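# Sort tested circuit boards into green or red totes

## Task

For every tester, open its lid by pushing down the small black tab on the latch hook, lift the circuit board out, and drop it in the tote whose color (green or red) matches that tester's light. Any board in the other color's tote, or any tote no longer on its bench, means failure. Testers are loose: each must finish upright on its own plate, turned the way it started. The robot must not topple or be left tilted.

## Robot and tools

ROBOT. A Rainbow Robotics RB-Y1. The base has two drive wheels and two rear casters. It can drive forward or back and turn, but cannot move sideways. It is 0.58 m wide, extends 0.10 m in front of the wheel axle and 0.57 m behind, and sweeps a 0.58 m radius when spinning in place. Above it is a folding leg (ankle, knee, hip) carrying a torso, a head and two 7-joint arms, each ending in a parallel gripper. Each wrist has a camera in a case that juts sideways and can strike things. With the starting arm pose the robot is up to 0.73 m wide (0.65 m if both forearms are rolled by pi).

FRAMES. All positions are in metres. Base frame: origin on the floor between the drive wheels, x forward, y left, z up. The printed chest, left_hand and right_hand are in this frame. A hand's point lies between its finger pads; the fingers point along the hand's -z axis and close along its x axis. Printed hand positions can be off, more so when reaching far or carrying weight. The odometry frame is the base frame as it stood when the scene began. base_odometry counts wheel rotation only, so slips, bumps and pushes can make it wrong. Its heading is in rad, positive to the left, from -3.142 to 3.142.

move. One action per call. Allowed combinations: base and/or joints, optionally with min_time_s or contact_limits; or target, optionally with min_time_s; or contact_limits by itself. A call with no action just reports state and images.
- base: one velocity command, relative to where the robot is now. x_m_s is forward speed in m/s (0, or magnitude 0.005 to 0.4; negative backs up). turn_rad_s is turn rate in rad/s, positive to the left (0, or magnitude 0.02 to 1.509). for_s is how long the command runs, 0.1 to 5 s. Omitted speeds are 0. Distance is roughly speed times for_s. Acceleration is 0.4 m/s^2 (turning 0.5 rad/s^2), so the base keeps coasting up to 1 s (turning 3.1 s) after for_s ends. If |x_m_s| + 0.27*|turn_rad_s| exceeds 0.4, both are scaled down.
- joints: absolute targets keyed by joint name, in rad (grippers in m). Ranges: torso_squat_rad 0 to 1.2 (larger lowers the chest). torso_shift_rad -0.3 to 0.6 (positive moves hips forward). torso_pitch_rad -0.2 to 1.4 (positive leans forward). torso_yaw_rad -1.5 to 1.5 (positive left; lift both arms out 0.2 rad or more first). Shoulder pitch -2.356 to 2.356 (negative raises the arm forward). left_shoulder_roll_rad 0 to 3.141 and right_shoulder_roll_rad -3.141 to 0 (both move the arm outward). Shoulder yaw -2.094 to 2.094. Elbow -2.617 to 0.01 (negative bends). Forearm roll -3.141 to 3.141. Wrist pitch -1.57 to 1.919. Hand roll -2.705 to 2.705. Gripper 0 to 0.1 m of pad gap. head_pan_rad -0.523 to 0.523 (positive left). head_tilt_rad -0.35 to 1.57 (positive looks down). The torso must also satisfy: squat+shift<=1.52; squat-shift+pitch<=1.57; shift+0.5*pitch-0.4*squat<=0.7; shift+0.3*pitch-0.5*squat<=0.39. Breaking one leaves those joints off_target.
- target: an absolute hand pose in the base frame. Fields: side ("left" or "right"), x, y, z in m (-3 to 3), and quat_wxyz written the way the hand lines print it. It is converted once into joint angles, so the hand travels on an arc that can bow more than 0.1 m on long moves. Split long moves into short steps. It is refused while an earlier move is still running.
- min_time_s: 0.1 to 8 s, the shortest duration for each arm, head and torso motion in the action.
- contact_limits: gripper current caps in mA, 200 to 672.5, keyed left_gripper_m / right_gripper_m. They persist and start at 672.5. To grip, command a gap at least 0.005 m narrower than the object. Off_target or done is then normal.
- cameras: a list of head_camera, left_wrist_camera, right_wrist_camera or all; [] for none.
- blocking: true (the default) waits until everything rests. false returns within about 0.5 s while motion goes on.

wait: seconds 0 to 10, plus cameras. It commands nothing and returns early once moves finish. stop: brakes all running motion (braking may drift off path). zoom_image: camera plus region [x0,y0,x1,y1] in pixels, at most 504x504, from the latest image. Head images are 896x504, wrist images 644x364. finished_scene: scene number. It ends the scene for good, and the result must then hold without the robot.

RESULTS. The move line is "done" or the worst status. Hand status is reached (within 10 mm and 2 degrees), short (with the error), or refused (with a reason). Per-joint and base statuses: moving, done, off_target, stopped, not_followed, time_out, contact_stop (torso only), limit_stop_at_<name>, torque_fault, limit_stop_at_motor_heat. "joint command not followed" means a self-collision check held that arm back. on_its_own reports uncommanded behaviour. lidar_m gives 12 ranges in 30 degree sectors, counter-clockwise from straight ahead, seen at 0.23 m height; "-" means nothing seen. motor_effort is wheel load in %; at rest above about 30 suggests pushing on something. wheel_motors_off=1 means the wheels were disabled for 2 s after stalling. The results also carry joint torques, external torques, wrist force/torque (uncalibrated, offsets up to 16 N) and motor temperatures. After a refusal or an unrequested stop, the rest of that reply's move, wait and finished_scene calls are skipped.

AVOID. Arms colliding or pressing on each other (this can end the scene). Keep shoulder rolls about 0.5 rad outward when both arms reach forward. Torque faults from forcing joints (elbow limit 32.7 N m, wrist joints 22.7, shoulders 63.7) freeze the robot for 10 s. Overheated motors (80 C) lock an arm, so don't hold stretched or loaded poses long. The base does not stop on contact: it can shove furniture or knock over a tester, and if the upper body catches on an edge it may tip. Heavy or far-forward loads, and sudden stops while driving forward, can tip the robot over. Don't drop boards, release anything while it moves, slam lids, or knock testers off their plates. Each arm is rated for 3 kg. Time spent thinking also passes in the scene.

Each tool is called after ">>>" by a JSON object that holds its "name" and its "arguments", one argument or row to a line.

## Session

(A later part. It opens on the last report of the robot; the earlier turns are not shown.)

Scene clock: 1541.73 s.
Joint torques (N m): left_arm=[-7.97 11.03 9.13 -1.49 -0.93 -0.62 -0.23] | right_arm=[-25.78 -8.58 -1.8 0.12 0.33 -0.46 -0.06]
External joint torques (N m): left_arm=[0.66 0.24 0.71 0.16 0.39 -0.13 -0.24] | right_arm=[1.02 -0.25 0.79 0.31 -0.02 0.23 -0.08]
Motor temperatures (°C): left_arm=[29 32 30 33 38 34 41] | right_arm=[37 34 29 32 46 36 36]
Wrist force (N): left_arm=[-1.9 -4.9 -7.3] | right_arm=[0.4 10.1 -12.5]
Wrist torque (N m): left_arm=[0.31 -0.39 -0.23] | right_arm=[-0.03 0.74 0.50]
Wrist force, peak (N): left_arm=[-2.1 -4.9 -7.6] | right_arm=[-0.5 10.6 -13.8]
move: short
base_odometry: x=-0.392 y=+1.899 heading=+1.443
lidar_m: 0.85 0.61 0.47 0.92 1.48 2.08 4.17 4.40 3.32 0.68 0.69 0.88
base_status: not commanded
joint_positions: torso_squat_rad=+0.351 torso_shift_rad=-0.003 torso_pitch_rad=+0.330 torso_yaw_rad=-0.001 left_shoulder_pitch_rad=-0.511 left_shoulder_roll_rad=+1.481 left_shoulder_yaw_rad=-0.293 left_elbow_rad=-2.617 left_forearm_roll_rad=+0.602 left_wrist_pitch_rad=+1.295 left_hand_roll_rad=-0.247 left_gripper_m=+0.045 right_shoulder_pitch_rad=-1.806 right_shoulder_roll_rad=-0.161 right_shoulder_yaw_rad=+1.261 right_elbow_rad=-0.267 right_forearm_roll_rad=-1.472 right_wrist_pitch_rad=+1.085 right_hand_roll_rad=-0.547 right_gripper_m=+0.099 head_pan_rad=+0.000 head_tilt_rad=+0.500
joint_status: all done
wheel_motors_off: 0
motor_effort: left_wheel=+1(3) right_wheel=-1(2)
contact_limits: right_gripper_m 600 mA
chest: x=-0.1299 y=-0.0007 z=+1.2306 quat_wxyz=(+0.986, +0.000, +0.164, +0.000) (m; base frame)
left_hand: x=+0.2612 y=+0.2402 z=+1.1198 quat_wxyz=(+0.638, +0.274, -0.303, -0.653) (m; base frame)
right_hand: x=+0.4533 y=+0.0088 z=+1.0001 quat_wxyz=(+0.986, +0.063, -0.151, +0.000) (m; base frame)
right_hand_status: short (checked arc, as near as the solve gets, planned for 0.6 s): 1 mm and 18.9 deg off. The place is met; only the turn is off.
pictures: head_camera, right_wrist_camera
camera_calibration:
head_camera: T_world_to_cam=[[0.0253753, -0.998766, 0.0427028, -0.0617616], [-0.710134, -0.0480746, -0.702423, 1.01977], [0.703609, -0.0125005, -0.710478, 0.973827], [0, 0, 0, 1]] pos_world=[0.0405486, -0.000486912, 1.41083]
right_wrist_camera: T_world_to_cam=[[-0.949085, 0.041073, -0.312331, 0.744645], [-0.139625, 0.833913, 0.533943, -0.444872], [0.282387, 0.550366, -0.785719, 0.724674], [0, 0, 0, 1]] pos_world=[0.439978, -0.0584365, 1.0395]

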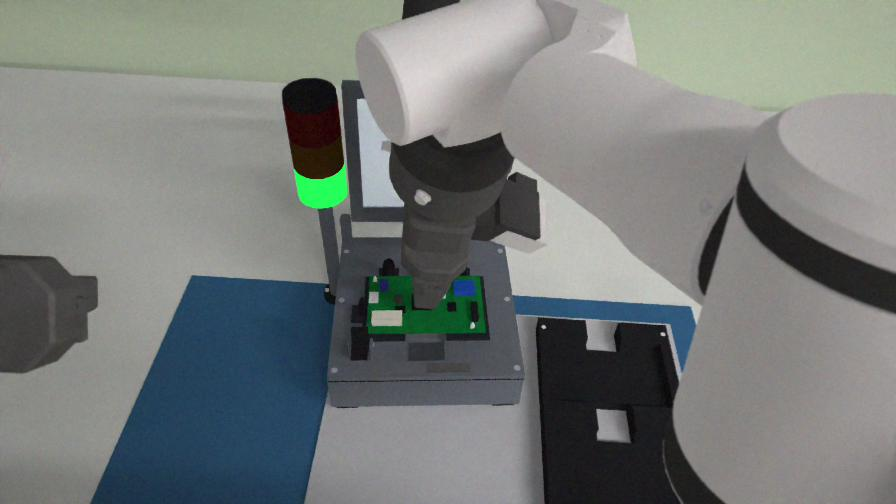

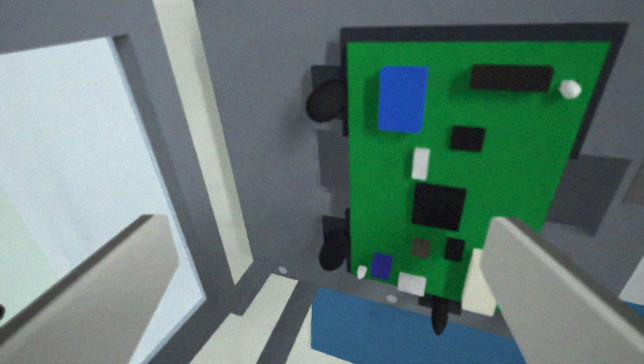

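>>> {"name": "move", "arguments": {
  "target": {"side":"right","x":0.40,"y":-0.03,"z":1.10,"quat_wxyz":[1,0,0,0]},
  "cameras": []
}}

>>> {"name": "move", "arguments": {
  "base": {"x_m_s":0.06,"for_s":1.0},
  "cameras": []
}}

>>> {"name": "move", "arguments": {
  "target": {"side":"right","x":0.394,"y":0.009,"z":1.0,"quat_wxyz":[1,0,0,0]},
  "cameras": ["head_camera","right_wrist_camera"]
}}

Scene clock: 1551.17 s.
Joint torques (N m): left_arm=[-7.86 11.28 9.13 -1.39 -0.96 -0.6 -0.15] | right_arm=[-23.31 -8.96 -3.49 0.1 -0.16 -0.39 0.16]
External joint torques (N m): left_arm=[0.76 0.5 0.72 0.26 0.35 -0.1 -0.16] | right_arm=[3.41 0.58 -0.95 0.24 -0.42 -0.32 0.16]
Motor temperatures (°C): left_arm=[29 32 30 33 38 34 41] | right_arm=[37 34 29 32 46 36 36]
Wrist force (N): left_arm=[-1.8 -4.7 -7.6] | right_arm=[2.3 10.9 -12.7]
Wrist torque (N m): left_arm=[0.28 -0.37 -0.23] | right_arm=[-0.07 0.85 0.51]
Wrist force, peak (N): left_arm=[-2.4 -4.8 -7.7] | right_arm=[2.4 10.9 -13.3]
move: done
base_odometry: x=-0.392 y=+1.899 heading=+1.443
lidar_m: 0.85 0.61 0.47 0.91 1.48 2.08 4.17 4.39 3.31 0.68 0.68 0.87
base_status: not commanded
joint_positions: torso_squat_rad=+0.351 torso_shift_rad=-0.003 torso_pitch_rad=+0.330 torso_yaw_rad=-0.001 left_shoulder_pitch_rad=-0.511 left_shoulder_roll_rad=+1.481 left_shoulder_yaw_rad=-0.293 left_elbow_rad=-2.617 left_forearm_roll_rad=+0.602 left_wrist_pitch_rad=+1.295 left_hand_roll_rad=-0.247 left_gripper_m=+0.045 right_shoulder_pitch_rad=-2.000 right_shoulder_roll_rad=-0.253 right_shoulder_yaw_rad=+1.217 right_elbow_rad=-0.267 right_forearm_roll_rad=-1.561 right_wrist_pitch_rad=+1.602 right_hand_roll_rad=-0.500 right_gripper_m=+0.099 head_pan_rad=+0.000 head_tilt_rad=+0.500
joint_status: all done
wheel_motors_off: 0
motor_effort: left_wheel=+1(2) right_wheel=-1(2)
contact_limits: right_gripper_m 600 mA
chest: x=-0.1299 y=-0.0008 z=+1.2306 quat_wxyz=(+0.986, +0.000, +0.164, +0.000) (m; base frame)
left_hand: x=+0.2611 y=+0.2402 z=+1.1198 quat_wxyz=(+0.638, +0.274, -0.303, -0.653) (m; base frame)
right_hand: x=+0.3997 y=-0.0302 z=+1.1003 quat_wxyz=(+1.000, +0.003, -0.008, +0.000) (m; base frame)
right_hand_status: reached (checked arc, planned for 0.6 s): 0 mm and 0.9 deg off.
pictures: none
No camera images: "cameras" was empty.

Scene clock: 1552.90 s.
Joint torques (N m): left_arm=[-7.95 11.27 8.99 -1.45 -0.95 -0.57 -0.24] | right_arm=[-24.14 -9.07 -3.68 0.08 -0.11 -0.21 0.24]
External joint torques (N m): left_arm=[0.67 0.48 0.58 0.2 0.37 -0.08 -0.25] | right_arm=[2.57 0.47 -1.15 0.22 -0.38 -0.14 0.24]
Motor temperatures (°C): left_arm=[29 32 30 33 38 34 41] | right_arm=[37 34 29 32 46 36 36]
Wrist force (N): left_arm=[-2.2 -4.6 -7.5] | right_arm=[2.2 11.0 -12.8]
Wrist torque (N m): left_arm=[0.28 -0.41 -0.23] | right_arm=[-0.08 0.86 0.51]
Wrist force, peak (N): left_arm=[-2.2 -4.8 -7.9] | right_arm=[2.1 11.0 -13.5]
move: done
base_odometry: x=-0.384 y=+1.958 heading=+1.443
lidar_m: 0.78 0.60 0.44 0.64 1.48 2.07 4.23 4.43 3.33 0.68 0.69 0.82
base_status: done (sent for 1 of 1 s)
joint_positions: torso_squat_rad=+0.351 torso_shift_rad=-0.003 torso_pitch_rad=+0.330 torso_yaw_rad=-0.001 left_shoulder_pitch_rad=-0.511 left_shoulder_roll_rad=+1.481 left_shoulder_yaw_rad=-0.293 left_elbow_rad=-2.617 left_forearm_roll_rad=+0.602 left_wrist_pitch_rad=+1.295 left_hand_roll_rad=-0.247 left_gripper_m=+0.045 right_shoulder_pitch_rad=-2.000 right_shoulder_roll_rad=-0.253 right_shoulder_yaw_rad=+1.217 right_elbow_rad=-0.267 right_forearm_roll_rad=-1.561 right_wrist_pitch_rad=+1.602 right_hand_roll_rad=-0.500 right_gripper_m=+0.099 head_pan_rad=+0.000 head_tilt_rad=+0.500
joint_status: not commanded
wheel_motors_off: 0
motor_effort: left_wheel=-3(22) right_wheel=+2(22)
contact_limits: right_gripper_m 600 mA
chest: x=-0.1299 y=-0.0008 z=+1.2306 quat_wxyz=(+0.986, +0.000, +0.164, +0.000) (m; base frame)
left_hand: x=+0.2611 y=+0.2402 z=+1.1198 quat_wxyz=(+0.638, +0.274, -0.303, -0.653) (m; base frame)
right_hand: x=+0.3997 y=-0.0302 z=+1.1002 quat_wxyz=(+1.000, +0.003, -0.008, +0.000) (m; base frame)
pictures: none
No camera images: "cameras" was empty.

Scene clock: 1554.13 s.
Joint torques (N m): left_arm=[-7.84 11.09 9.1 -1.35 -0.95 -0.64 -0.2] | right_arm=[-24.97 -8.9 -1.84 0.51 0.31 0.09 -0.03]
External joint torques (N m): left_arm=[0.79 0.3 0.69 0.3 0.37 -0.15 -0.2] | right_arm=[1.18 -0.63 0.7 0.71 0.03 0.28 -0.04]
Motor temperatures (°C): left_arm=[29 32 30 33 38 34 41] | right_arm=[37 34 29 32 46 36 36]
Wrist force (N): left_arm=[-2.2 -4.6 -7.3] | right_arm=[1.8 10.7 -12.9]
Wrist torque (N m): left_arm=[0.28 -0.41 -0.24] | right_arm=[-0.06 0.82 0.51]
Wrist force, peak (N): left_arm=[-1.9 -4.8 -7.6] | right_arm=[1.2 11.0 -14.4]
move: short
base_odometry: x=-0.384 y=+1.958 heading=+1.443
lidar_m: 0.79 0.60 0.45 0.65 1.47 2.06 4.23 4.43 3.32 0.67 0.70 0.82
base_status: not commanded
joint_positions: torso_squat_rad=+0.351 torso_shift_rad=-0.003 torso_pitch_rad=+0.330 torso_yaw_rad=-0.001 left_shoulder_pitch_rad=-0.511 left_shoulder_roll_rad=+1.481 left_shoulder_yaw_rad=-0.293 left_elbow_rad=-2.617 left_forearm_roll_rad=+0.602 left_wrist_pitch_rad=+1.295 left_hand_roll_rad=-0.247 left_gripper_m=+0.045 right_shoulder_pitch_rad=-1.840 right_shoulder_roll_rad=-0.127 right_shoulder_yaw_rad=+1.256 right_elbow_rad=-0.267 right_forearm_roll_rad=-1.513 right_wrist_pitch_rad=+1.356 right_hand_roll_rad=-0.574 right_gripper_m=+0.099 head_pan_rad=+0.000 head_tilt_rad=+0.500
joint_status: all done
wheel_motors_off: 0
motor_effort: left_wheel=-6(6) right_wheel=+1(4)
contact_limits: right_gripper_m 600 mA
chest: x=-0.1299 y=-0.0008 z=+1.2306 quat_wxyz=(+0.986, +0.000, +0.164, +0.000) (m; base frame)
left_hand: x=+0.2612 y=+0.2402 z=+1.1197 quat_wxyz=(+0.638, +0.274, -0.303, -0.653) (m; base frame)
right_hand: x=+0.3934 y=+0.0089 z=+1.0000 quat_wxyz=(+0.999, +0.016, -0.035, +0.000) (m; base frame)
right_hand_status: short (checked arc, as near as the solve gets, planned for 0.5 s): 1 mm and 4.4 deg off. The place is met; only the turn is off.
pictures: head_camera, right_wrist_camera
camera_calibration:
head_camera: T_world_to_cam=[[0.0253822, -0.998766, 0.0426922, -0.061752], [-0.710188, -0.0480711, -0.702369, 1.01972], [0.703554, -0.0124918, -0.710532, 0.973855], [0, 0, 0, 1]] pos_world=[0.0406002, -0.000491434, 1.41081]
right_wrist_camera: T_world_to_cam=[[-0.99602, 0.0217171, -0.0864388, 0.48051], [-0.0218282, 0.88088, 0.472837, -0.438898], [0.0864108, 0.472842, -0.8769, 0.910427], [0, 0, 0, 1]] pos_world=[0.390347, -0.0543068, 1.04742]

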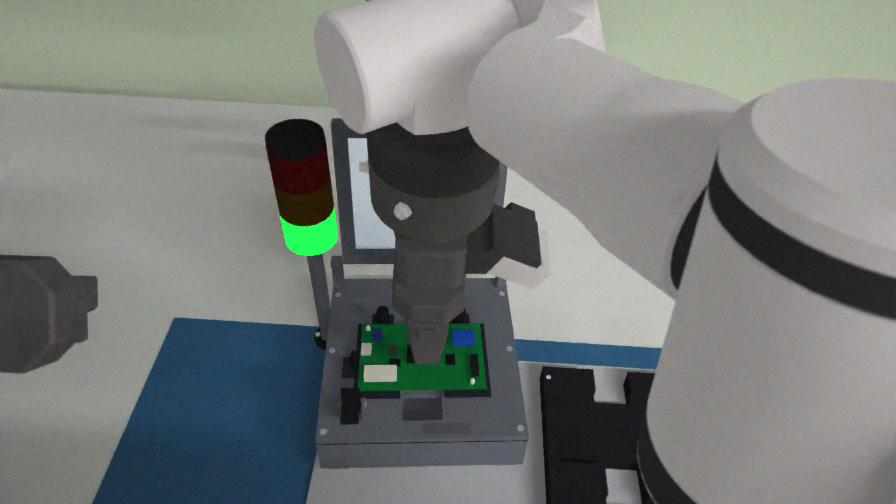

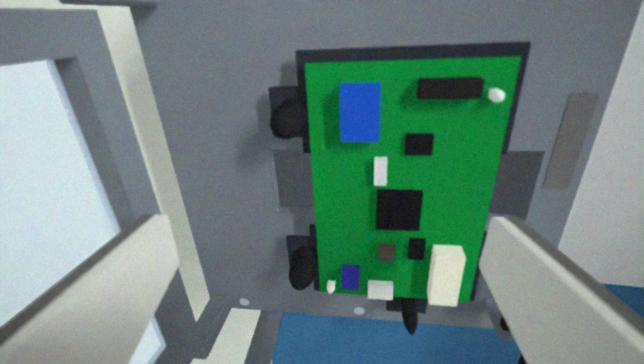

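>>> {"name": "move", "arguments": {
  "target": {"side":"right","x":0.34,"y":0.0,"z":1.09,"quat_wxyz":[1,0,0,0]},
  "cameras": []
}}

>>> {"name": "move", "arguments": {
  "joints": {"torso_pitch_rad":0.43},
  "cameras": []
}}

>>> {"name": "move", "arguments": {
  "target": {"side":"right","x":0.365,"y":0.02,"z":0.995,"quat_wxyz":[1,0,0,0]},
  "cameras": ["head_camera","right_wrist_camera"]
}}

Scene clock: 1583.47 s.
Joint torques (N m): left_arm=[-7.83 11.06 8.94 -1.41 -1.01 -0.64 -0.24] | right_arm=[-23.09 -7.62 -8.47 -0.34 -0.11 -0.11 0.13]
External joint torques (N m): left_arm=[0.8 0.27 0.53 0.25 0.3 -0.14 -0.24] | right_arm=[2.17 0.82 -0.09 -0.12 -0.35 -0.1 0.13]
Motor temperatures (°C): left_arm=[29 32 30 33 38 34 41] | right_arm=[37 34 29 32 45 36 36]
Wrist force (N): left_arm=[-2.2 -4.8 -7.2] | right_arm=[2.5 10.8 -12.9]
Wrist torque (N m): left_arm=[0.30 -0.43 -0.24] | right_arm=[-0.05 0.88 0.52]
Wrist force, peak (N): left_arm=[-2.2 -4.9 -7.7] | right_arm=[1.7 10.9 -13.7]
move: done
base_odometry: x=-0.384 y=+1.958 heading=+1.443
lidar_m: 0.79 0.60 0.45 0.64 1.47 2.07 4.24 4.43 3.33 0.67 0.69 0.82
base_status: not commanded
joint_positions: torso_squat_rad=+0.351 torso_shift_rad=-0.003 torso_pitch_rad=+0.330 torso_yaw_rad=-0.001 left_shoulder_pitch_rad=-0.511 left_shoulder_roll_rad=+1.481 left_shoulder_yaw_rad=-0.293 left_elbow_rad=-2.617 left_forearm_roll_rad=+0.602 left_wrist_pitch_rad=+1.295 left_hand_roll_rad=-0.247 left_gripper_m=+0.045 right_shoulder_pitch_rad=-1.885 right_shoulder_roll_rad=-0.482 right_shoulder_yaw_rad=+1.195 right_elbow_rad=-1.003 right_forearm_roll_rad=-1.555 right_wrist_pitch_rad=+1.615 right_hand_roll_rad=-0.982 right_gripper_m=+0.099 head_pan_rad=+0.000 head_tilt_rad=+0.500
joint_status: all done
wheel_motors_off: 0
motor_effort: left_wheel=-4(5) right_wheel=+3(4)
contact_limits: right_gripper_m 600 mA
chest: x=-0.1299 y=-0.0008 z=+1.2306 quat_wxyz=(+0.986, +0.000, +0.164, +0.000) (m; base frame)
left_hand: x=+0.2612 y=+0.2401 z=+1.1198 quat_wxyz=(+0.638, +0.274, -0.303, -0.653) (m; base frame)
right_hand: x=+0.3400 y=+0.0000 z=+1.0902 quat_wxyz=(+1.000, +0.000, +0.000, +0.000) (m; base frame)
right_hand_status: reached (checked arc, planned for 1.1 s): 0 mm and 0.1 deg off.
pictures: none
No camera images: "cameras" was empty.

Scene clock: 1584.57 s.
Joint torques (N m): left_arm=[-7.15 11.18 8.67 -2.07 -0.81 -0.57 -0.26] | right_arm=[-23.16 -6.89 -8.28 -0.78 -0.15 -0.11 0.1]
External joint torques (N m): left_arm=[0.82 0.36 0.53 0.35 0.38 -0.1 -0.27] | right_arm=[2.1 0.73 0.06 0.09 -0.22 -0.22 0.11]
Motor temperatures (°C): left_arm=[29 32 30 33 38 34 41] | right_arm=[37 34 29 32 45 36 36]
Wrist force (N): left_arm=[-2.1 -4.4 -8.0] | right_arm=[2.8 11.0 -13.0]
Wrist torque (N m): left_arm=[0.28 -0.41 -0.22] | right_arm=[-0.08 0.86 0.52]
Wrist force, peak (N): left_arm=[-2.0 -4.0 -8.4] | right_arm=[2.7 11.0 -13.5]
move: done
base_odometry: x=-0.384 y=+1.958 heading=+1.443
lidar_m: 0.79 0.60 0.45 0.64 1.47 2.07 4.23 4.43 3.32 0.68 0.69 0.82
base_status: not commanded
joint_positions: torso_squat_rad=+0.351 torso_shift_rad=-0.003 torso_pitch_rad=+0.430 torso_yaw_rad=-0.001 left_shoulder_pitch_rad=-0.511 left_shoulder_roll_rad=+1.481 left_shoulder_yaw_rad=-0.293 left_elbow_rad=-2.617 left_forearm_roll_rad=+0.602 left_wrist_pitch_rad=+1.295 left_hand_roll_rad=-0.247 left_gripper_m=+0.045 right_shoulder_pitch_rad=-1.885 right_shoulder_roll_rad=-0.482 right_shoulder_yaw_rad=+1.195 right_elbow_rad=-1.003 right_forearm_roll_rad=-1.555 right_wrist_pitch_rad=+1.615 right_hand_roll_rad=-0.982 right_gripper_m=+0.099 head_pan_rad=+0.000 head_tilt_rad=+0.500
joint_status: all done
wheel_motors_off: 0
motor_effort: left_wheel=-3(5) right_wheel=+3(5)
contact_limits: right_gripper_m 600 mA
chest: x=-0.1011 y=-0.0007 z=+1.2191 quat_wxyz=(+0.977, +0.000, +0.213, +0.000) (m; base frame)
left_hand: x=+0.2769 y=+0.2402 z=+1.0698 quat_wxyz=(+0.652, +0.241, -0.270, -0.666) (m; base frame)
right_hand: x=+0.3524 y=+0.0000 z=+1.0325 quat_wxyz=(+0.999, +0.000, +0.050, +0.000) (m; base frame)
pictures: none
No camera images: "cameras" was empty.

Scene clock: 1585.60 s.
Joint torques (N m): left_arm=[-7.35 11.12 8.68 -2.18 -0.87 -0.61 -0.16] | right_arm=[-23.29 -7.28 -7.76 -0.18 -0.08 0.17 -0.04]
External joint torques (N m): left_arm=[0.63 0.3 0.53 0.24 0.31 -0.13 -0.16] | right_arm=[1.89 -0.08 0.38 0.75 -0.32 0.18 -0.04]
Motor temperatures (°C): left_arm=[29 32 30 33 38 34 41] | right_arm=[37 34 29 32 45 36 36]
Wrist force (N): left_arm=[-1.9 -4.0 -7.9] | right_arm=[2.1 10.5 -13.0]
Wrist torque (N m): left_arm=[0.23 -0.38 -0.23] | right_arm=[-0.01 0.83 0.50]
Wrist force, peak (N): left_arm=[-2.0 -4.4 -8.1] | right_arm=[2.4 11.2 -13.9]
move: done
base_odometry: x=-0.384 y=+1.958 heading=+1.443
lidar_m: 0.79 0.59 0.45 0.64 1.47 2.07 4.23 4.43 3.33 0.67 0.70 0.82
base_status: not commanded
joint_positions: torso_squat_rad=+0.351 torso_shift_rad=-0.003 torso_pitch_rad=+0.430 torso_yaw_rad=-0.001 left_shoulder_pitch_rad=-0.511 left_shoulder_roll_rad=+1.481 left_shoulder_yaw_rad=-0.293 left_elbow_rad=-2.617 left_forearm_roll_rad=+0.602 left_wrist_pitch_rad=+1.295 left_hand_roll_rad=-0.247 left_gripper_m=+0.045 right_shoulder_pitch_rad=-1.850 right_shoulder_roll_rad=-0.412 right_shoulder_yaw_rad=+1.245 right_elbow_rad=-0.975 right_forearm_roll_rad=-1.451 right_wrist_pitch_rad=+1.484 right_hand_roll_rad=-1.015 right_gripper_m=+0.099 head_pan_rad=+0.000 head_tilt_rad=+0.500
joint_status: all done
wheel_motors_off: 0
motor_effort: left_wheel=-3(5) right_wheel=+3(5)
contact_limits: right_gripper_m 600 mA
chest: x=-0.1012 y=-0.0007 z=+1.2191 quat_wxyz=(+0.977, +0.000, +0.213, +0.000) (m; base frame)
left_hand: x=+0.2768 y=+0.2402 z=+1.0698 quat_wxyz=(+0.652, +0.241, -0.270, -0.666) (m; base frame)
right_hand: x=+0.3647 y=+0.0199 z=+0.9954 quat_wxyz=(+1.000, +0.000, -0.001, +0.000) (m; base frame)
right_hand_status: reached (checked arc, planned for 0.3 s): 0 mm and 0.1 deg off.
pictures: head_camera, right_wrist_camera
camera_calibration:
head_camera: T_world_to_cam=[[0.0295812, -0.998764, 0.0399513, -0.058213], [-0.776705, -0.0481257, -0.628023, 0.934674], [0.629169, -0.0124527, -0.777169, 1.01924], [0, 0, 0, 1]] pos_world=[0.0864126, -0.000466898, 1.38145]
right_wrist_camera: T_world_to_cam=[[-0.999632, 0.0198384, -0.018481, 0.385064], [0.00955628, 0.89569, 0.444577, -0.430641], [0.0253729, 0.444237, -0.89555, 0.945011], [0, 0, 0, 1]] pos_world=[0.36506, -0.0417274, 1.04487]

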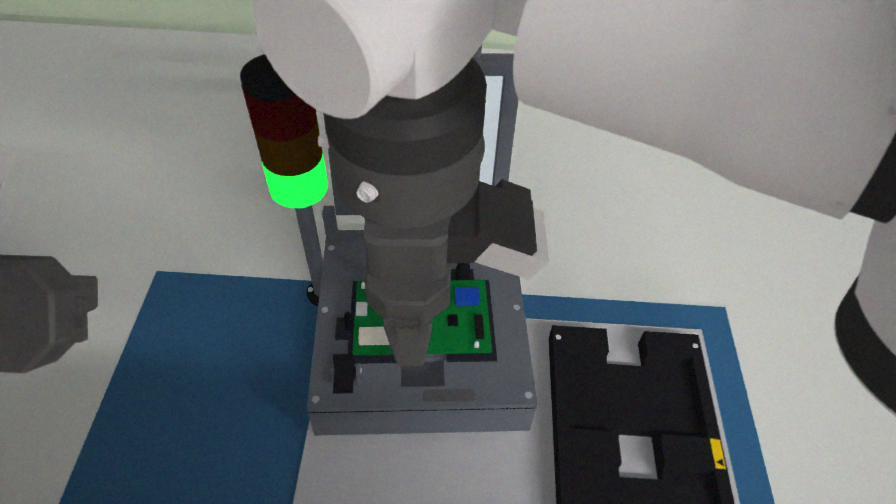

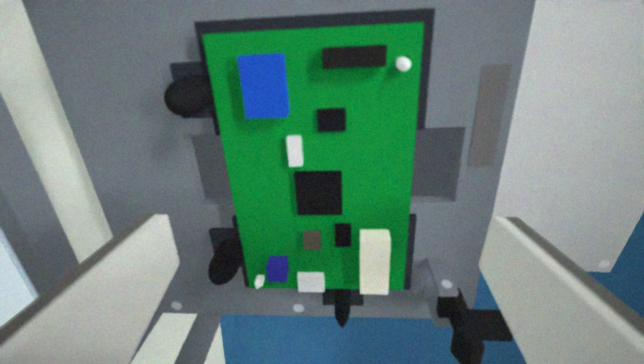

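>>> {"name": "move", "arguments": {
  "target": {"side":"right","x":0.3645,"y":0.0195,"z":0.965,"quat_wxyz":[1,0,0,0.017]},
  "cameras": []
}}

>>> {"name": "move", "arguments": {
  "target": {"side":"right","x":0.3645,"y":0.0195,"z":0.945,"quat_wxyz":[1,0,0,0.017]},
  "min_time_s": 1,
  "cameras": ["head_camera","right_wrist_camera"]
}}

Scene clock: 1595.93 s.
Joint torques (N m): left_arm=[-7.34 11.09 8.85 -2.07 -0.78 -0.55 -0.21] | right_arm=[-23.69 -5.88 -7.46 -0.4 0.16 0.03 -0.15]
External joint torques (N m): left_arm=[0.63 0.27 0.71 0.35 0.4 -0.08 -0.21] | right_arm=[1.4 0.95 0.3 0.65 -0.08 0.04 -0.15]
Motor temperatures (°C): left_arm=[29 32 30 33 38 34 41] | right_arm=[37 34 29 32 45 36 36]
Wrist force (N): left_arm=[-2.0 -4.2 -7.8] | right_arm=[1.9 10.7 -12.8]
Wrist torque (N m): left_arm=[0.24 -0.39 -0.24] | right_arm=[-0.05 0.81 0.49]
Wrist force, peak (N): left_arm=[-1.9 -4.5 -8.1] | right_arm=[1.3 11.3 -14.6]
move: done
base_odometry: x=-0.384 y=+1.958 heading=+1.443
lidar_m: 0.79 0.60 0.45 0.64 1.48 2.07 4.23 4.44 3.32 0.67 0.69 0.81
base_status: not commanded
joint_positions: torso_squat_rad=+0.351 torso_shift_rad=-0.003 torso_pitch_rad=+0.430 torso_yaw_rad=-0.001 left_shoulder_pitch_rad=-0.511 left_shoulder_roll_rad=+1.481 left_shoulder_yaw_rad=-0.293 left_elbow_rad=-2.617 left_forearm_roll_rad=+0.602 left_wrist_pitch_rad=+1.295 left_hand_roll_rad=-0.247 left_gripper_m=+0.045 right_shoulder_pitch_rad=-1.804 right_shoulder_roll_rad=-0.377 right_shoulder_yaw_rad=+1.269 right_elbow_rad=-0.926 right_forearm_roll_rad=-1.425 right_wrist_pitch_rad=+1.429 right_hand_roll_rad=-0.958 right_gripper_m=+0.099 head_pan_rad=+0.000 head_tilt_rad=+0.500
joint_status: all done
wheel_motors_off: 0
motor_effort: left_wheel=-4(5) right_wheel=+3(5)
contact_limits: right_gripper_m 600 mA
chest: x=-0.1012 y=-0.0007 z=+1.2191 quat_wxyz=(+0.977, +0.000, +0.213, +0.000) (m; base frame)
left_hand: x=+0.2768 y=+0.2402 z=+1.0698 quat_wxyz=(+0.652, +0.241, -0.270, -0.666) (m; base frame)
right_hand: x=+0.3645 y=+0.0194 z=+0.9651 quat_wxyz=(+1.000, +0.000, +0.000, +0.017) (m; base frame)
right_hand_status: reached (checked arc, planned for 0.3 s): 0 mm and 0.1 deg off.
pictures: none
No camera images: "cameras" was empty.

Scene clock: 1597.27 s.
Joint torques (N m): left_arm=[-7.34 11.23 8.89 -2.28 -0.73 -0.54 -0.2] | right_arm=[5.51 5.41 7.3 3.06 4.86 -8.76 -0.7]
External joint torques (N m): left_arm=[0.66 0.4 0.73 0.11 0.46 -0.07 -0.21] | right_arm=[30.61 12.06 14.69 4.15 4.61 -8.74 -0.7]
Motor temperatures (°C): left_arm=[29 32 30 33 38 34 41] | right_arm=[37 34 29 32 45 36 36]
Wrist force (N): left_arm=[-1.8 -4.5 -7.6] | right_arm=[-12.8 -5.8 83.0]
Wrist torque (N m): left_arm=[0.28 -0.38 -0.22] | right_arm=[0.12 6.64 1.56]
Wrist force, peak (N): left_arm=[-2.0 -4.2 -8.1] | right_arm=[-13.2 -6.9 84.9]
move: done
base_odometry: x=-0.384 y=+1.958 heading=+1.443
lidar_m: 0.78 0.59 0.45 0.65 1.48 2.08 4.23 4.44 3.33 0.68 0.69 0.81
base_status: not commanded
joint_positions: torso_squat_rad=+0.351 torso_shift_rad=-0.004 torso_pitch_rad=+0.427 torso_yaw_rad=-0.001 left_shoulder_pitch_rad=-0.511 left_shoulder_roll_rad=+1.481 left_shoulder_yaw_rad=-0.293 left_elbow_rad=-2.617 left_forearm_roll_rad=+0.602 left_wrist_pitch_rad=+1.295 left_hand_roll_rad=-0.247 left_gripper_m=+0.045 right_shoulder_pitch_rad=-1.784 right_shoulder_roll_rad=-0.350 right_shoulder_yaw_rad=+1.280 right_elbow_rad=-0.877 right_forearm_roll_rad=-1.411 right_wrist_pitch_rad=+1.394 right_hand_roll_rad=-0.935 right_gripper_m=+0.099 head_pan_rad=+0.000 head_tilt_rad=+0.500
joint_status: all done
wheel_motors_off: 0
motor_effort: left_wheel=-5(6) right_wheel=+4(6)
contact_limits: right_gripper_m 600 mA
chest: x=-0.1029 y=-0.0010 z=+1.2194 quat_wxyz=(+0.977, +0.001, +0.212, +0.000) (m; base frame)
left_hand: x=+0.2757 y=+0.2399 z=+1.0714 quat_wxyz=(+0.652, +0.242, -0.271, -0.666) (m; base frame)
right_hand: x=+0.3659 y=+0.0200 z=+0.9512 quat_wxyz=(+1.000, +0.002, -0.004, +0.017) (m; base frame)
right_hand_status: reached (checked arc, planned for 1.0 s): 6 mm and 0.5 deg off.
pictures: head_camera, right_wrist_camera
camera_calibration:
head_camera: T_world_to_cam=[[0.0292229, -0.99878, 0.0398138, -0.0582549], [-0.774735, -0.0478, -0.630476, 0.936769], [0.63161, -0.0124208, -0.775187, 1.01837], [0, 0, 0, 1]] pos_world=[0.0842355, -0.000757206, 1.38236]
right_wrist_camera: T_world_to_cam=[[-0.999582, -0.012976, -0.0258207, 0.393039], [-0.0231562, 0.894204, 0.447061, -0.401442], [0.0172879, 0.447472, -0.894131, 0.906868], [0, 0, 0, 1]] pos_world=[0.367901, -0.0417268, 1.00048]

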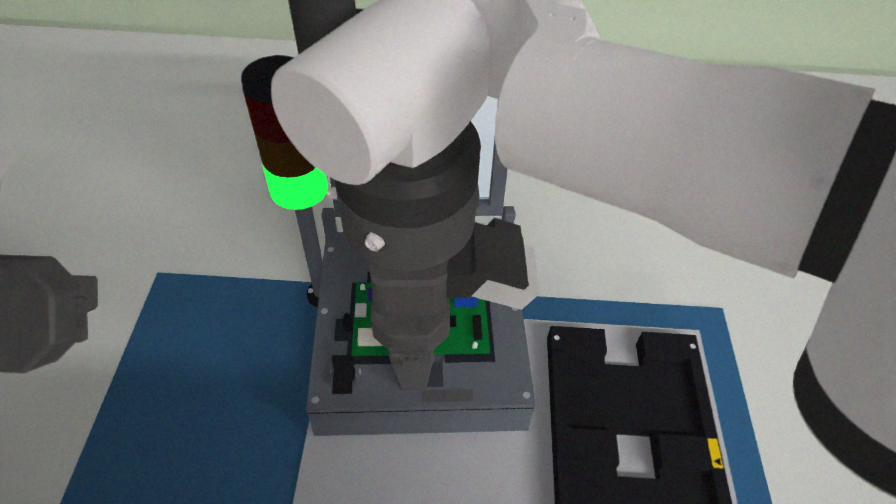

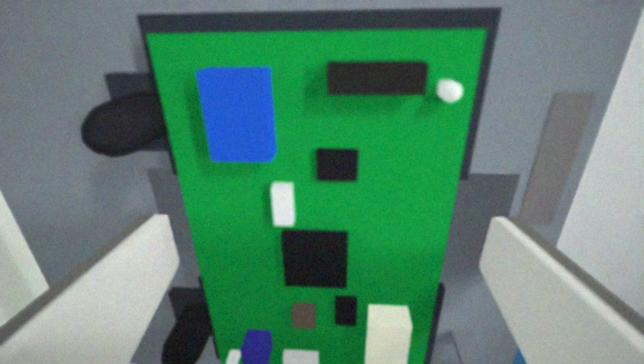

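>>> {"name": "move", "arguments": {
  "target": {"side":"right","x":0.3645,"y":0.0195,"z":0.965,"quat_wxyz":[1,0,0,0.017]},
  "cameras": []
}}

>>> {"name": "move", "arguments": {
  "target": {"side":"right","x":0.3645,"y":0.007,"z":0.962,"quat_wxyz":[1,0,0,0.017]},
  "cameras": ["head_camera","right_wrist_camera"]
}}

>>> {"name": "zoom_image", "arguments": {
  "camera": "head_camera",
  "region": [300, 250, 550, 450]
}}

Scene clock: 1609.30 s.
Joint torques (N m): left_arm=[-7.08 11.15 8.74 -2.08 -0.81 -0.54 -0.2] | right_arm=[-21.55 -5.19 -6.4 -0.61 0.32 -0.37 -0.35]
External joint torques (N m): left_arm=[0.89 0.33 0.59 0.34 0.38 -0.06 -0.2] | right_arm=[3.57 1.63 1.15 0.45 0.08 -0.37 -0.35]
Motor temperatures (°C): left_arm=[29 32 30 32 38 34 41] | right_arm=[37 34 29 32 46 38 36]
Wrist force (N): left_arm=[-1.7 -4.5 -7.9] | right_arm=[2.2 10.9 -13.0]
Wrist torque (N m): left_arm=[0.29 -0.35 -0.23] | right_arm=[-0.08 0.85 0.50]
Wrist force, peak (N): left_arm=[-2.1 -4.2 -8.3] | right_arm=[-12.9 -6.3 83.7]
move: done
base_odometry: x=-0.384 y=+1.958 heading=+1.443
lidar_m: 0.79 0.59 0.45 0.64 1.48 2.08 4.23 4.43 3.32 0.67 0.69 0.82
base_status: not commanded
joint_positions: torso_squat_rad=+0.351 torso_shift_rad=-0.003 torso_pitch_rad=+0.430 torso_yaw_rad=-0.001 left_shoulder_pitch_rad=-0.511 left_shoulder_roll_rad=+1.481 left_shoulder_yaw_rad=-0.293 left_elbow_rad=-2.617 left_forearm_roll_rad=+0.602 left_wrist_pitch_rad=+1.295 left_hand_roll_rad=-0.247 left_gripper_m=+0.045 right_shoulder_pitch_rad=-1.805 right_shoulder_roll_rad=-0.365 right_shoulder_yaw_rad=+1.269 right_elbow_rad=-0.898 right_forearm_roll_rad=-1.427 right_wrist_pitch_rad=+1.427 right_hand_roll_rad=-0.942 right_gripper_m=+0.099 head_pan_rad=+0.000 head_tilt_rad=+0.500
joint_status: all done
wheel_motors_off: 0
motor_effort: left_wheel=-5(13) right_wheel=+5(9)
contact_limits: right_gripper_m 600 mA
chest: x=-0.1012 y=-0.0007 z=+1.2191 quat_wxyz=(+0.977, +0.000, +0.213, +0.000) (m; base frame)
left_hand: x=+0.2769 y=+0.2402 z=+1.0699 quat_wxyz=(+0.652, +0.241, -0.270, -0.666) (m; base frame)
right_hand: x=+0.3659 y=+0.0199 z=+0.9632 quat_wxyz=(+1.000, +0.000, +0.001, +0.017) (m; base frame)
right_hand_status: reached (checked arc, planned for 0.2 s): 2 mm and 0.1 deg off.
pictures: none
No camera images: "cameras" was empty.

Scene clock: 1610.17 s.
Joint torques (N m): left_arm=[-7.08 10.86 8.75 -1.99 -0.92 -0.49 -0.21] | right_arm=[-22.5 -6.79 -7.46 -1.19 0.12 -0.12 -0.29]
External joint torques (N m): left_arm=[0.89 0.04 0.61 0.43 0.27 -0.01 -0.22] | right_arm=[2.52 0.09 0.55 -0.12 -0.12 -0.12 -0.29]
Motor temperatures (°C): left_arm=[29 32 30 32 38 34 41] | right_arm=[37 34 29 32 46 38 36]
Wrist force (N): left_arm=[-1.8 -4.0 -7.9] | right_arm=[2.1 10.7 -12.8]
Wrist torque (N m): left_arm=[0.22 -0.37 -0.23] | right_arm=[-0.05 0.83 0.52]
Wrist force, peak (N): left_arm=[-1.8 -4.5 -8.1] | right_arm=[1.8 11.3 -13.3]
move: done
base_odometry: x=-0.384 y=+1.958 heading=+1.443
lidar_m: 0.79 0.59 0.45 0.64 1.47 2.07 4.23 4.43 3.33 0.67 0.69 0.81
base_status: not commanded
joint_positions: torso_squat_rad=+0.351 torso_shift_rad=-0.003 torso_pitch_rad=+0.430 torso_yaw_rad=-0.001 left_shoulder_pitch_rad=-0.511 left_shoulder_roll_rad=+1.481 left_shoulder_yaw_rad=-0.293 left_elbow_rad=-2.617 left_forearm_roll_rad=+0.602 left_wrist_pitch_rad=+1.295 left_hand_roll_rad=-0.247 left_gripper_m=+0.045 right_shoulder_pitch_rad=-1.787 right_shoulder_roll_rad=-0.415 right_shoulder_yaw_rad=+1.272 right_elbow_rad=-0.968 right_forearm_roll_rad=-1.425 right_wrist_pitch_rad=+1.428 right_hand_roll_rad=-0.958 right_gripper_m=+0.099 head_pan_rad=+0.000 head_tilt_rad=+0.500
joint_status: all done
wheel_motors_off: 0
motor_effort: left_wheel=-5(5) right_wheel=+3(5)
contact_limits: right_gripper_m 600 mA
chest: x=-0.1012 y=-0.0007 z=+1.2191 quat_wxyz=(+0.977, +0.000, +0.213, +0.000) (m; base frame)
left_hand: x=+0.2768 y=+0.2402 z=+1.0699 quat_wxyz=(+0.652, +0.241, -0.270, -0.666) (m; base frame)
right_hand: x=+0.3644 y=+0.0072 z=+0.9620 quat_wxyz=(+1.000, -0.001, +0.002, +0.017) (m; base frame)
right_hand_status: reached (checked arc, planned for 0.3 s): 0 mm and 0.3 deg off.
pictures: head_camera, right_wrist_camera
camera_calibration:
head_camera: T_world_to_cam=[[0.0295572, -0.998764, 0.0399556, -0.0582235], [-0.776691, -0.04811, -0.628042, 0.934691], [0.629188, -0.01247, -0.777153, 1.01923], [0, 0, 0, 1]] pos_world=[0.0863972, -0.000473698, 1.38145]
right_wrist_camera: T_world_to_cam=[[-0.999813, -0.0142454, -0.0130846, 0.379482], [-0.0185608, 0.896954, 0.441735, -0.391399], [0.00544358, 0.441895, -0.89705, 0.929468], [0, 0, 0, 1]] pos_world=[0.367087, -0.0542546, 1.01164]

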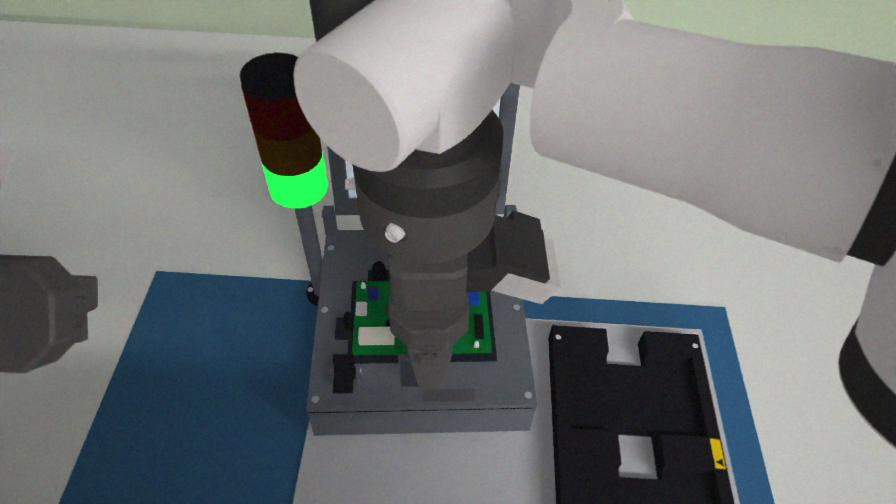

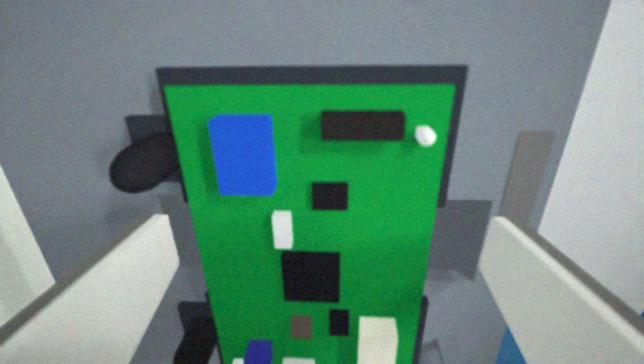

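Scaled by 2.016 from the camera's 896x504 image, which has a finer 1280x720 frame.

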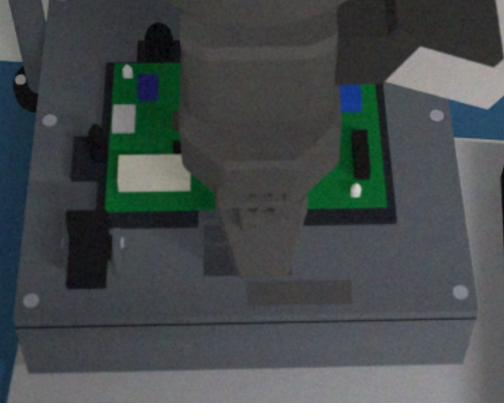

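>>> {"name": "move", "arguments": {
  "target": {"side":"right","x":0.370,"y":0.0135,"z":0.955,"quat_wxyz":[1,0,0,0.017]},
  "cameras": []
}}

>>> {"name": "move", "arguments": {
  "joints": {"right_gripper_m":0.092},
  "contact_limits": {"right_gripper_m":400},
  "cameras": ["head_camera","right_wrist_camera"]
}}

>>> {"name": "zoom_image", "arguments": {
  "camera": "head_camera",
  "region": [300, 250, 550, 450]
}}

Scene clock: 1631.47 s.
Joint torques (N m): left_arm=[-7.41 11.04 8.69 -1.95 -0.95 -0.48 -0.26] | right_arm=[-23.24 -4.89 -6.7 -0.32 0.13 -0.19 0.06]
External joint torques (N m): left_arm=[0.56 0.22 0.55 0.47 0.24 0 -0.27] | right_arm=[1.92 1.91 0.85 0.75 -0.11 -0.17 0.06]
Motor temperatures (°C): left_arm=[29 32 30 32 38 34 40] | right_arm=[37 34 29 32 45 37 36]
Wrist force (N): left_arm=[-2.2 -4.3 -8.0] | right_arm=[2.0 10.6 -12.9]
Wrist torque (N m): left_arm=[0.28 -0.41 -0.22] | right_arm=[-0.02 0.82 0.53]
Wrist force, peak (N): left_arm=[-2.1 -4.2 -8.2] | right_arm=[2.1 11.5 -13.2]
move: done
base_odometry: x=-0.384 y=+1.958 heading=+1.443
lidar_m: 0.79 0.61 0.45 0.64 1.47 2.08 4.23 4.43 3.33 0.67 0.69 0.81
base_status: not commanded
joint_positions: torso_squat_rad=+0.351 torso_shift_rad=-0.003 torso_pitch_rad=+0.430 torso_yaw_rad=-0.001 left_shoulder_pitch_rad=-0.511 left_shoulder_roll_rad=+1.481 left_shoulder_yaw_rad=-0.293 left_elbow_rad=-2.617 left_forearm_roll_rad=+0.602 left_wrist_pitch_rad=+1.295 left_hand_roll_rad=-0.247 left_gripper_m=+0.045 right_shoulder_pitch_rad=-1.788 right_shoulder_roll_rad=-0.376 right_shoulder_yaw_rad=+1.274 right_elbow_rad=-0.898 right_forearm_roll_rad=-1.418 right_wrist_pitch_rad=+1.408 right_hand_roll_rad=-0.929 right_gripper_m=+0.099 head_pan_rad=+0.000 head_tilt_rad=+0.500
joint_status: all done
wheel_motors_off: 0
motor_effort: left_wheel=-3(5) right_wheel=+5(5)
contact_limits: right_gripper_m 600 mA
chest: x=-0.1012 y=-0.0007 z=+1.2191 quat_wxyz=(+0.977, +0.000, +0.213, +0.000) (m; base frame)
left_hand: x=+0.2768 y=+0.2402 z=+1.0699 quat_wxyz=(+0.652, +0.241, -0.270, -0.666) (m; base frame)
right_hand: x=+0.3695 y=+0.0129 z=+0.9556 quat_wxyz=(+1.000, +0.001, -0.002, +0.017) (m; base frame)
right_hand_status: reached (checked arc, planned for 0.3 s): 1 mm and 0.2 deg off.
pictures: none
No camera images: "cameras" was empty.

Scene clock: 1632.00 s.
Joint torques (N m): left_arm=[-7.16 11.18 8.83 -2.14 -0.74 -0.51 -0.27] | right_arm=[-23.24 -5.41 -7.04 -0.23 0.11 -0.18 0.18]
External joint torques (N m): left_arm=[0.81 0.36 0.68 0.28 0.44 -0.03 -0.28] | right_arm=[1.93 1.39 0.51 0.83 -0.14 -0.16 0.18]
Motor temperatures (°C): left_arm=[29 32 30 32 38 34 40] | right_arm=[37 34 29 32 45 37 36]
Wrist force (N): left_arm=[-2.4 -4.1 -8.0] | right_arm=[2.1 10.8 -13.0]
Wrist torque (N m): left_arm=[0.25 -0.44 -0.24] | right_arm=[-0.04 0.85 0.51]
Wrist force, peak (N): left_arm=[-2.4 -4.1 -8.0] | right_arm=[2.2 11.0 -12.9]
move: done
base_odometry: x=-0.384 y=+1.958 heading=+1.443
lidar_m: 0.79 0.60 0.46 0.65 1.48 2.07 4.23 4.43 3.32 0.67 0.69 0.82
base_status: not commanded
joint_positions: torso_squat_rad=+0.351 torso_shift_rad=-0.003 torso_pitch_rad=+0.430 torso_yaw_rad=-0.001 left_shoulder_pitch_rad=-0.511 left_shoulder_roll_rad=+1.481 left_shoulder_yaw_rad=-0.293 left_elbow_rad=-2.617 left_forearm_roll_rad=+0.602 left_wrist_pitch_rad=+1.295 left_hand_roll_rad=-0.247 left_gripper_m=+0.045 right_shoulder_pitch_rad=-1.788 right_shoulder_roll_rad=-0.376 right_shoulder_yaw_rad=+1.274 right_elbow_rad=-0.898 right_forearm_roll_rad=-1.418 right_wrist_pitch_rad=+1.408 right_hand_roll_rad=-0.929 right_gripper_m=+0.092 head_pan_rad=+0.000 head_tilt_rad=+0.500
joint_status: all done
wheel_motors_off: 0
motor_effort: left_wheel=-2(4) right_wheel=+5(5)
contact_limits: right_gripper_m 400 mA
chest: x=-0.1012 y=-0.0007 z=+1.2191 quat_wxyz=(+0.977, +0.000, +0.213, +0.000) (m; base frame)
left_hand: x=+0.2768 y=+0.2402 z=+1.0699 quat_wxyz=(+0.652, +0.241, -0.270, -0.666) (m; base frame)
right_hand: x=+0.3695 y=+0.0129 z=+0.9556 quat_wxyz=(+1.000, +0.001, -0.002, +0.017) (m; base frame)
pictures: head_camera, right_wrist_camera
camera_calibration:
head_camera: T_world_to_cam=[[0.029568, -0.998764, 0.0399595, -0.0582237], [-0.77669, -0.0481209, -0.628042, 0.934691], [0.629189, -0.0124662, -0.777153, 1.01923], [0, 0, 0, 1]] pos_world=[0.0863968, -0.000467504, 1.38145]
right_wrist_camera: T_world_to_cam=[[-0.999697, -0.0133668, -0.0206519, 0.391759], [-0.0211627, 0.895311, 0.444939, -0.39569], [0.0125424, 0.445241, -0.895323, 0.916847], [0, 0, 0, 1]] pos_world=[0.371767, -0.0487158, 1.00502]

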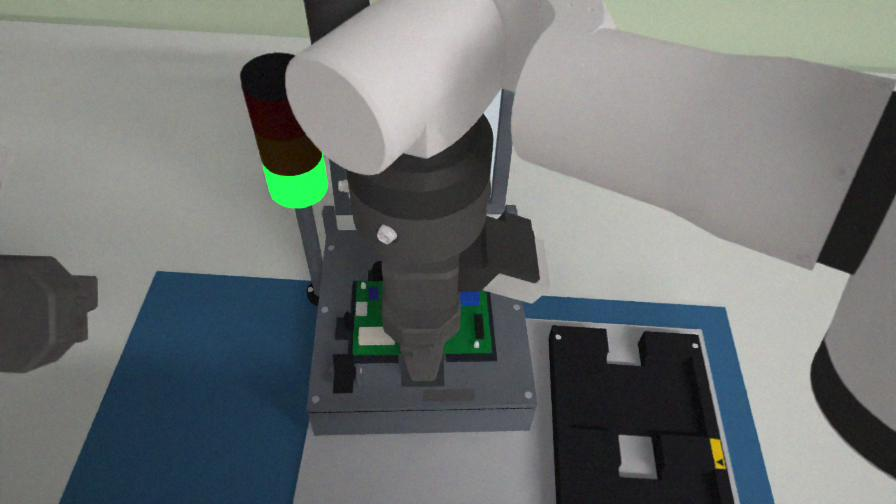

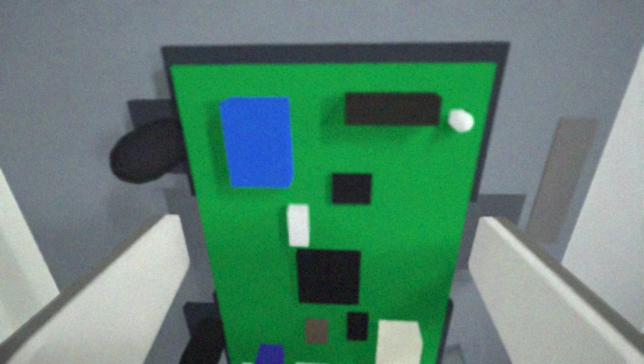

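Scaled by 2.016 from the camera's 896x504 image, which has a finer 1280x720 frame.

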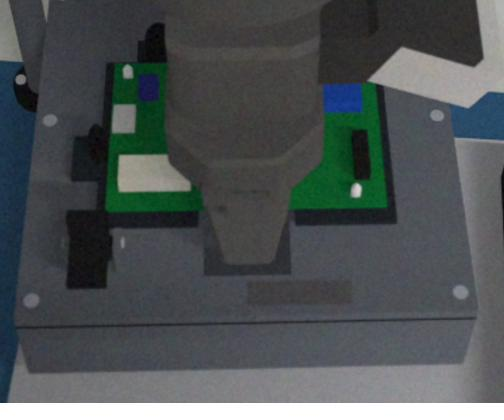

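>>> {"name": "move", "arguments": {
  "target": {"side":"right","x":0.370,"y":0.0135,"z":0.947,"quat_wxyz":[1,0,0,0.017]},
  "min_time_s": 1,
  "cameras": ["right_wrist_camera"]
}}

>>> {"name": "zoom_image", "arguments": {
  "camera": "right_wrist_camera",
  "region": [100, 130, 600, 364]
}}

Scene clock: 1639.97 s.
Joint torques (N m): left_arm=[-7.21 11.29 8.7 -2.09 -0.86 -0.53 -0.25] | right_arm=[-21.47 -4.2 -5.76 0.02 0.32 -0.3 0.34]
External joint torques (N m): left_arm=[0.77 0.47 0.55 0.32 0.32 -0.05 -0.25] | right_arm=[3.69 2.5 1.54 1.11 0.08 -0.29 0.34]
Motor temperatures (°C): left_arm=[29 32 30 32 38 34 40] | right_arm=[37 34 29 32 45 36 36]
Wrist force (N): left_arm=[-1.9 -4.2 -8.0] | right_arm=[2.0 10.8 -12.7]
Wrist torque (N m): left_arm=[0.27 -0.38 -0.23] | right_arm=[-0.05 0.84 0.50]
Wrist force, peak (N): left_arm=[-2.2 -4.5 -8.2] | right_arm=[2.0 11.1 -13.3]
move: done
base_odometry: x=-0.384 y=+1.958 heading=+1.443
lidar_m: 0.78 0.60 0.45 0.64 1.48 2.08 4.24 4.43 3.32 0.67 0.70 0.81
base_status: not commanded
joint_positions: torso_squat_rad=+0.351 torso_shift_rad=-0.003 torso_pitch_rad=+0.430 torso_yaw_rad=-0.001 left_shoulder_pitch_rad=-0.511 left_shoulder_roll_rad=+1.481 left_shoulder_yaw_rad=-0.293 left_elbow_rad=-2.617 left_forearm_roll_rad=+0.602 left_wrist_pitch_rad=+1.295 left_hand_roll_rad=-0.247 left_gripper_m=+0.045 right_shoulder_pitch_rad=-1.779 right_shoulder_roll_rad=-0.357 right_shoulder_yaw_rad=+1.279 right_elbow_rad=-0.865 right_forearm_roll_rad=-1.415 right_wrist_pitch_rad=+1.394 right_hand_roll_rad=-0.913 right_gripper_m=+0.092 head_pan_rad=+0.000 head_tilt_rad=+0.500
joint_status: all done
wheel_motors_off: 0
motor_effort: left_wheel=-3(5) right_wheel=+3(5)
contact_limits: right_gripper_m 400 mA
chest: x=-0.1012 y=-0.0007 z=+1.2191 quat_wxyz=(+0.977, +0.000, +0.213, +0.000) (m; base frame)
left_hand: x=+0.2768 y=+0.2402 z=+1.0699 quat_wxyz=(+0.652, +0.241, -0.270, -0.666) (m; base frame)
right_hand: x=+0.3701 y=+0.0133 z=+0.9476 quat_wxyz=(+1.000, +0.000, -0.001, +0.017) (m; base frame)
right_hand_status: reached (checked arc, planned for 1.0 s): 1 mm and 0.1 deg off.
pictures: right_wrist_camera
camera_calibration:
right_wrist_camera: T_world_to_cam=[[-0.999738, -0.0133831, -0.0185905, 0.390214], [-0.0202542, 0.895543, 0.444514, -0.392421], [0.0106996, 0.444774, -0.895579, 0.910516], [0, 0, 0, 1]] pos_world=[0.372421, -0.0483211, 0.99713]

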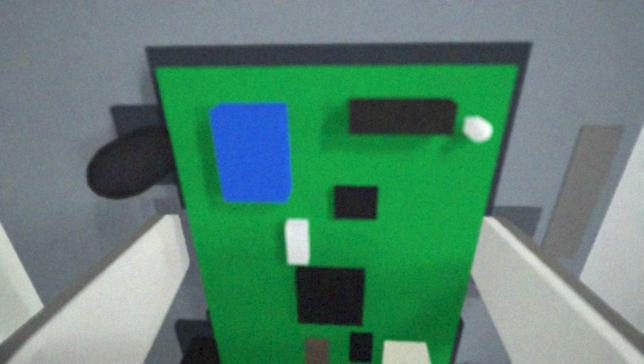

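Scaled by 1.008 from the camera's 644x364 image, which has a finer 1265x715 frame.

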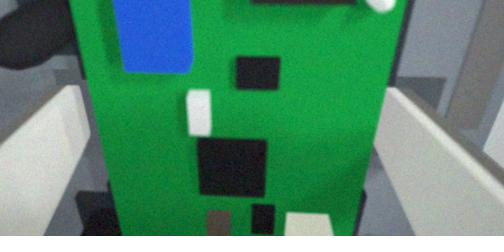

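>>> {"name": "move", "arguments": {
  "target": {"side":"right","x":0.370,"y":0.0135,"z":0.941,"quat_wxyz":[1,0,0,0.017]},
  "min_time_s": 1,
  "cameras": ["right_wrist_camera"]
}}

Scene clock: 1649.53 s.
Joint torques (N m): left_arm=[-7.31 11.06 8.59 -2.05 -0.83 -0.55 -0.21] | right_arm=[-21.77 -3.9 -5.86 0.03 0.28 -0.38 0.37]
External joint torques (N m): left_arm=[0.67 0.24 0.44 0.37 0.36 -0.07 -0.21] | right_arm=[3.38 2.72 1.28 1.13 0.03 -0.36 0.37]
Motor temperatures (°C): left_arm=[29 32 30 32 38 34 40] | right_arm=[37 34 29 32 45 36 36]
Wrist force (N): left_arm=[-2.0 -4.3 -7.9] | right_arm=[2.2 10.7 -13.1]
Wrist torque (N m): left_arm=[0.27 -0.40 -0.23] | right_arm=[-0.05 0.86 0.52]
Wrist force, peak (N): left_arm=[-2.2 -4.2 -8.1] | right_arm=[2.0 10.8 -13.4]
move: done
base_odometry: x=-0.384 y=+1.958 heading=+1.443
lidar_m: 0.79 0.60 0.45 0.64 1.48 2.07 4.24 4.44 3.33 0.67 0.69 0.82
base_status: not commanded
joint_positions: torso_squat_rad=+0.351 torso_shift_rad=-0.003 torso_pitch_rad=+0.430 torso_yaw_rad=-0.001 left_shoulder_pitch_rad=-0.511 left_shoulder_roll_rad=+1.481 left_shoulder_yaw_rad=-0.293 left_elbow_rad=-2.617 left_forearm_roll_rad=+0.602 left_wrist_pitch_rad=+1.295 left_hand_roll_rad=-0.247 left_gripper_m=+0.045 right_shoulder_pitch_rad=-1.771 right_shoulder_roll_rad=-0.346 right_shoulder_yaw_rad=+1.283 right_elbow_rad=-0.844 right_forearm_roll_rad=-1.411 right_wrist_pitch_rad=+1.383 right_hand_roll_rad=-0.903 right_gripper_m=+0.092 head_pan_rad=+0.000 head_tilt_rad=+0.500
joint_status: all done
wheel_motors_off: 0
motor_effort: left_wheel=-3(5) right_wheel=+3(6)
contact_limits: right_gripper_m 400 mA
chest: x=-0.1012 y=-0.0007 z=+1.2191 quat_wxyz=(+0.977, +0.000, +0.213, +0.000) (m; base frame)
left_hand: x=+0.2768 y=+0.2402 z=+1.0699 quat_wxyz=(+0.652, +0.241, -0.270, -0.666) (m; base frame)
right_hand: x=+0.3702 y=+0.0134 z=+0.9416 quat_wxyz=(+1.000, +0.000, -0.001, +0.017) (m; base frame)
right_hand_status: reached (checked arc, planned for 1.0 s): 1 mm and 0.1 deg off.
pictures: right_wrist_camera
camera_calibration:
right_wrist_camera: T_world_to_cam=[[-0.999747, -0.0133978, -0.0180863, 0.389759], [-0.0200421, 0.895587, 0.444434, -0.389805], [0.0102435, 0.444684, -0.895629, 0.905253], [0, 0, 0, 1]] pos_world=[0.372575, -0.048225, 0.991062]

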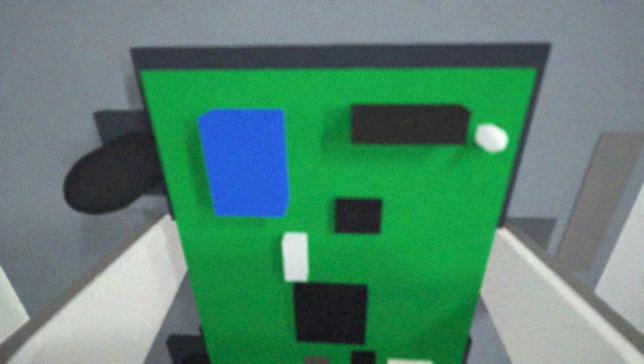

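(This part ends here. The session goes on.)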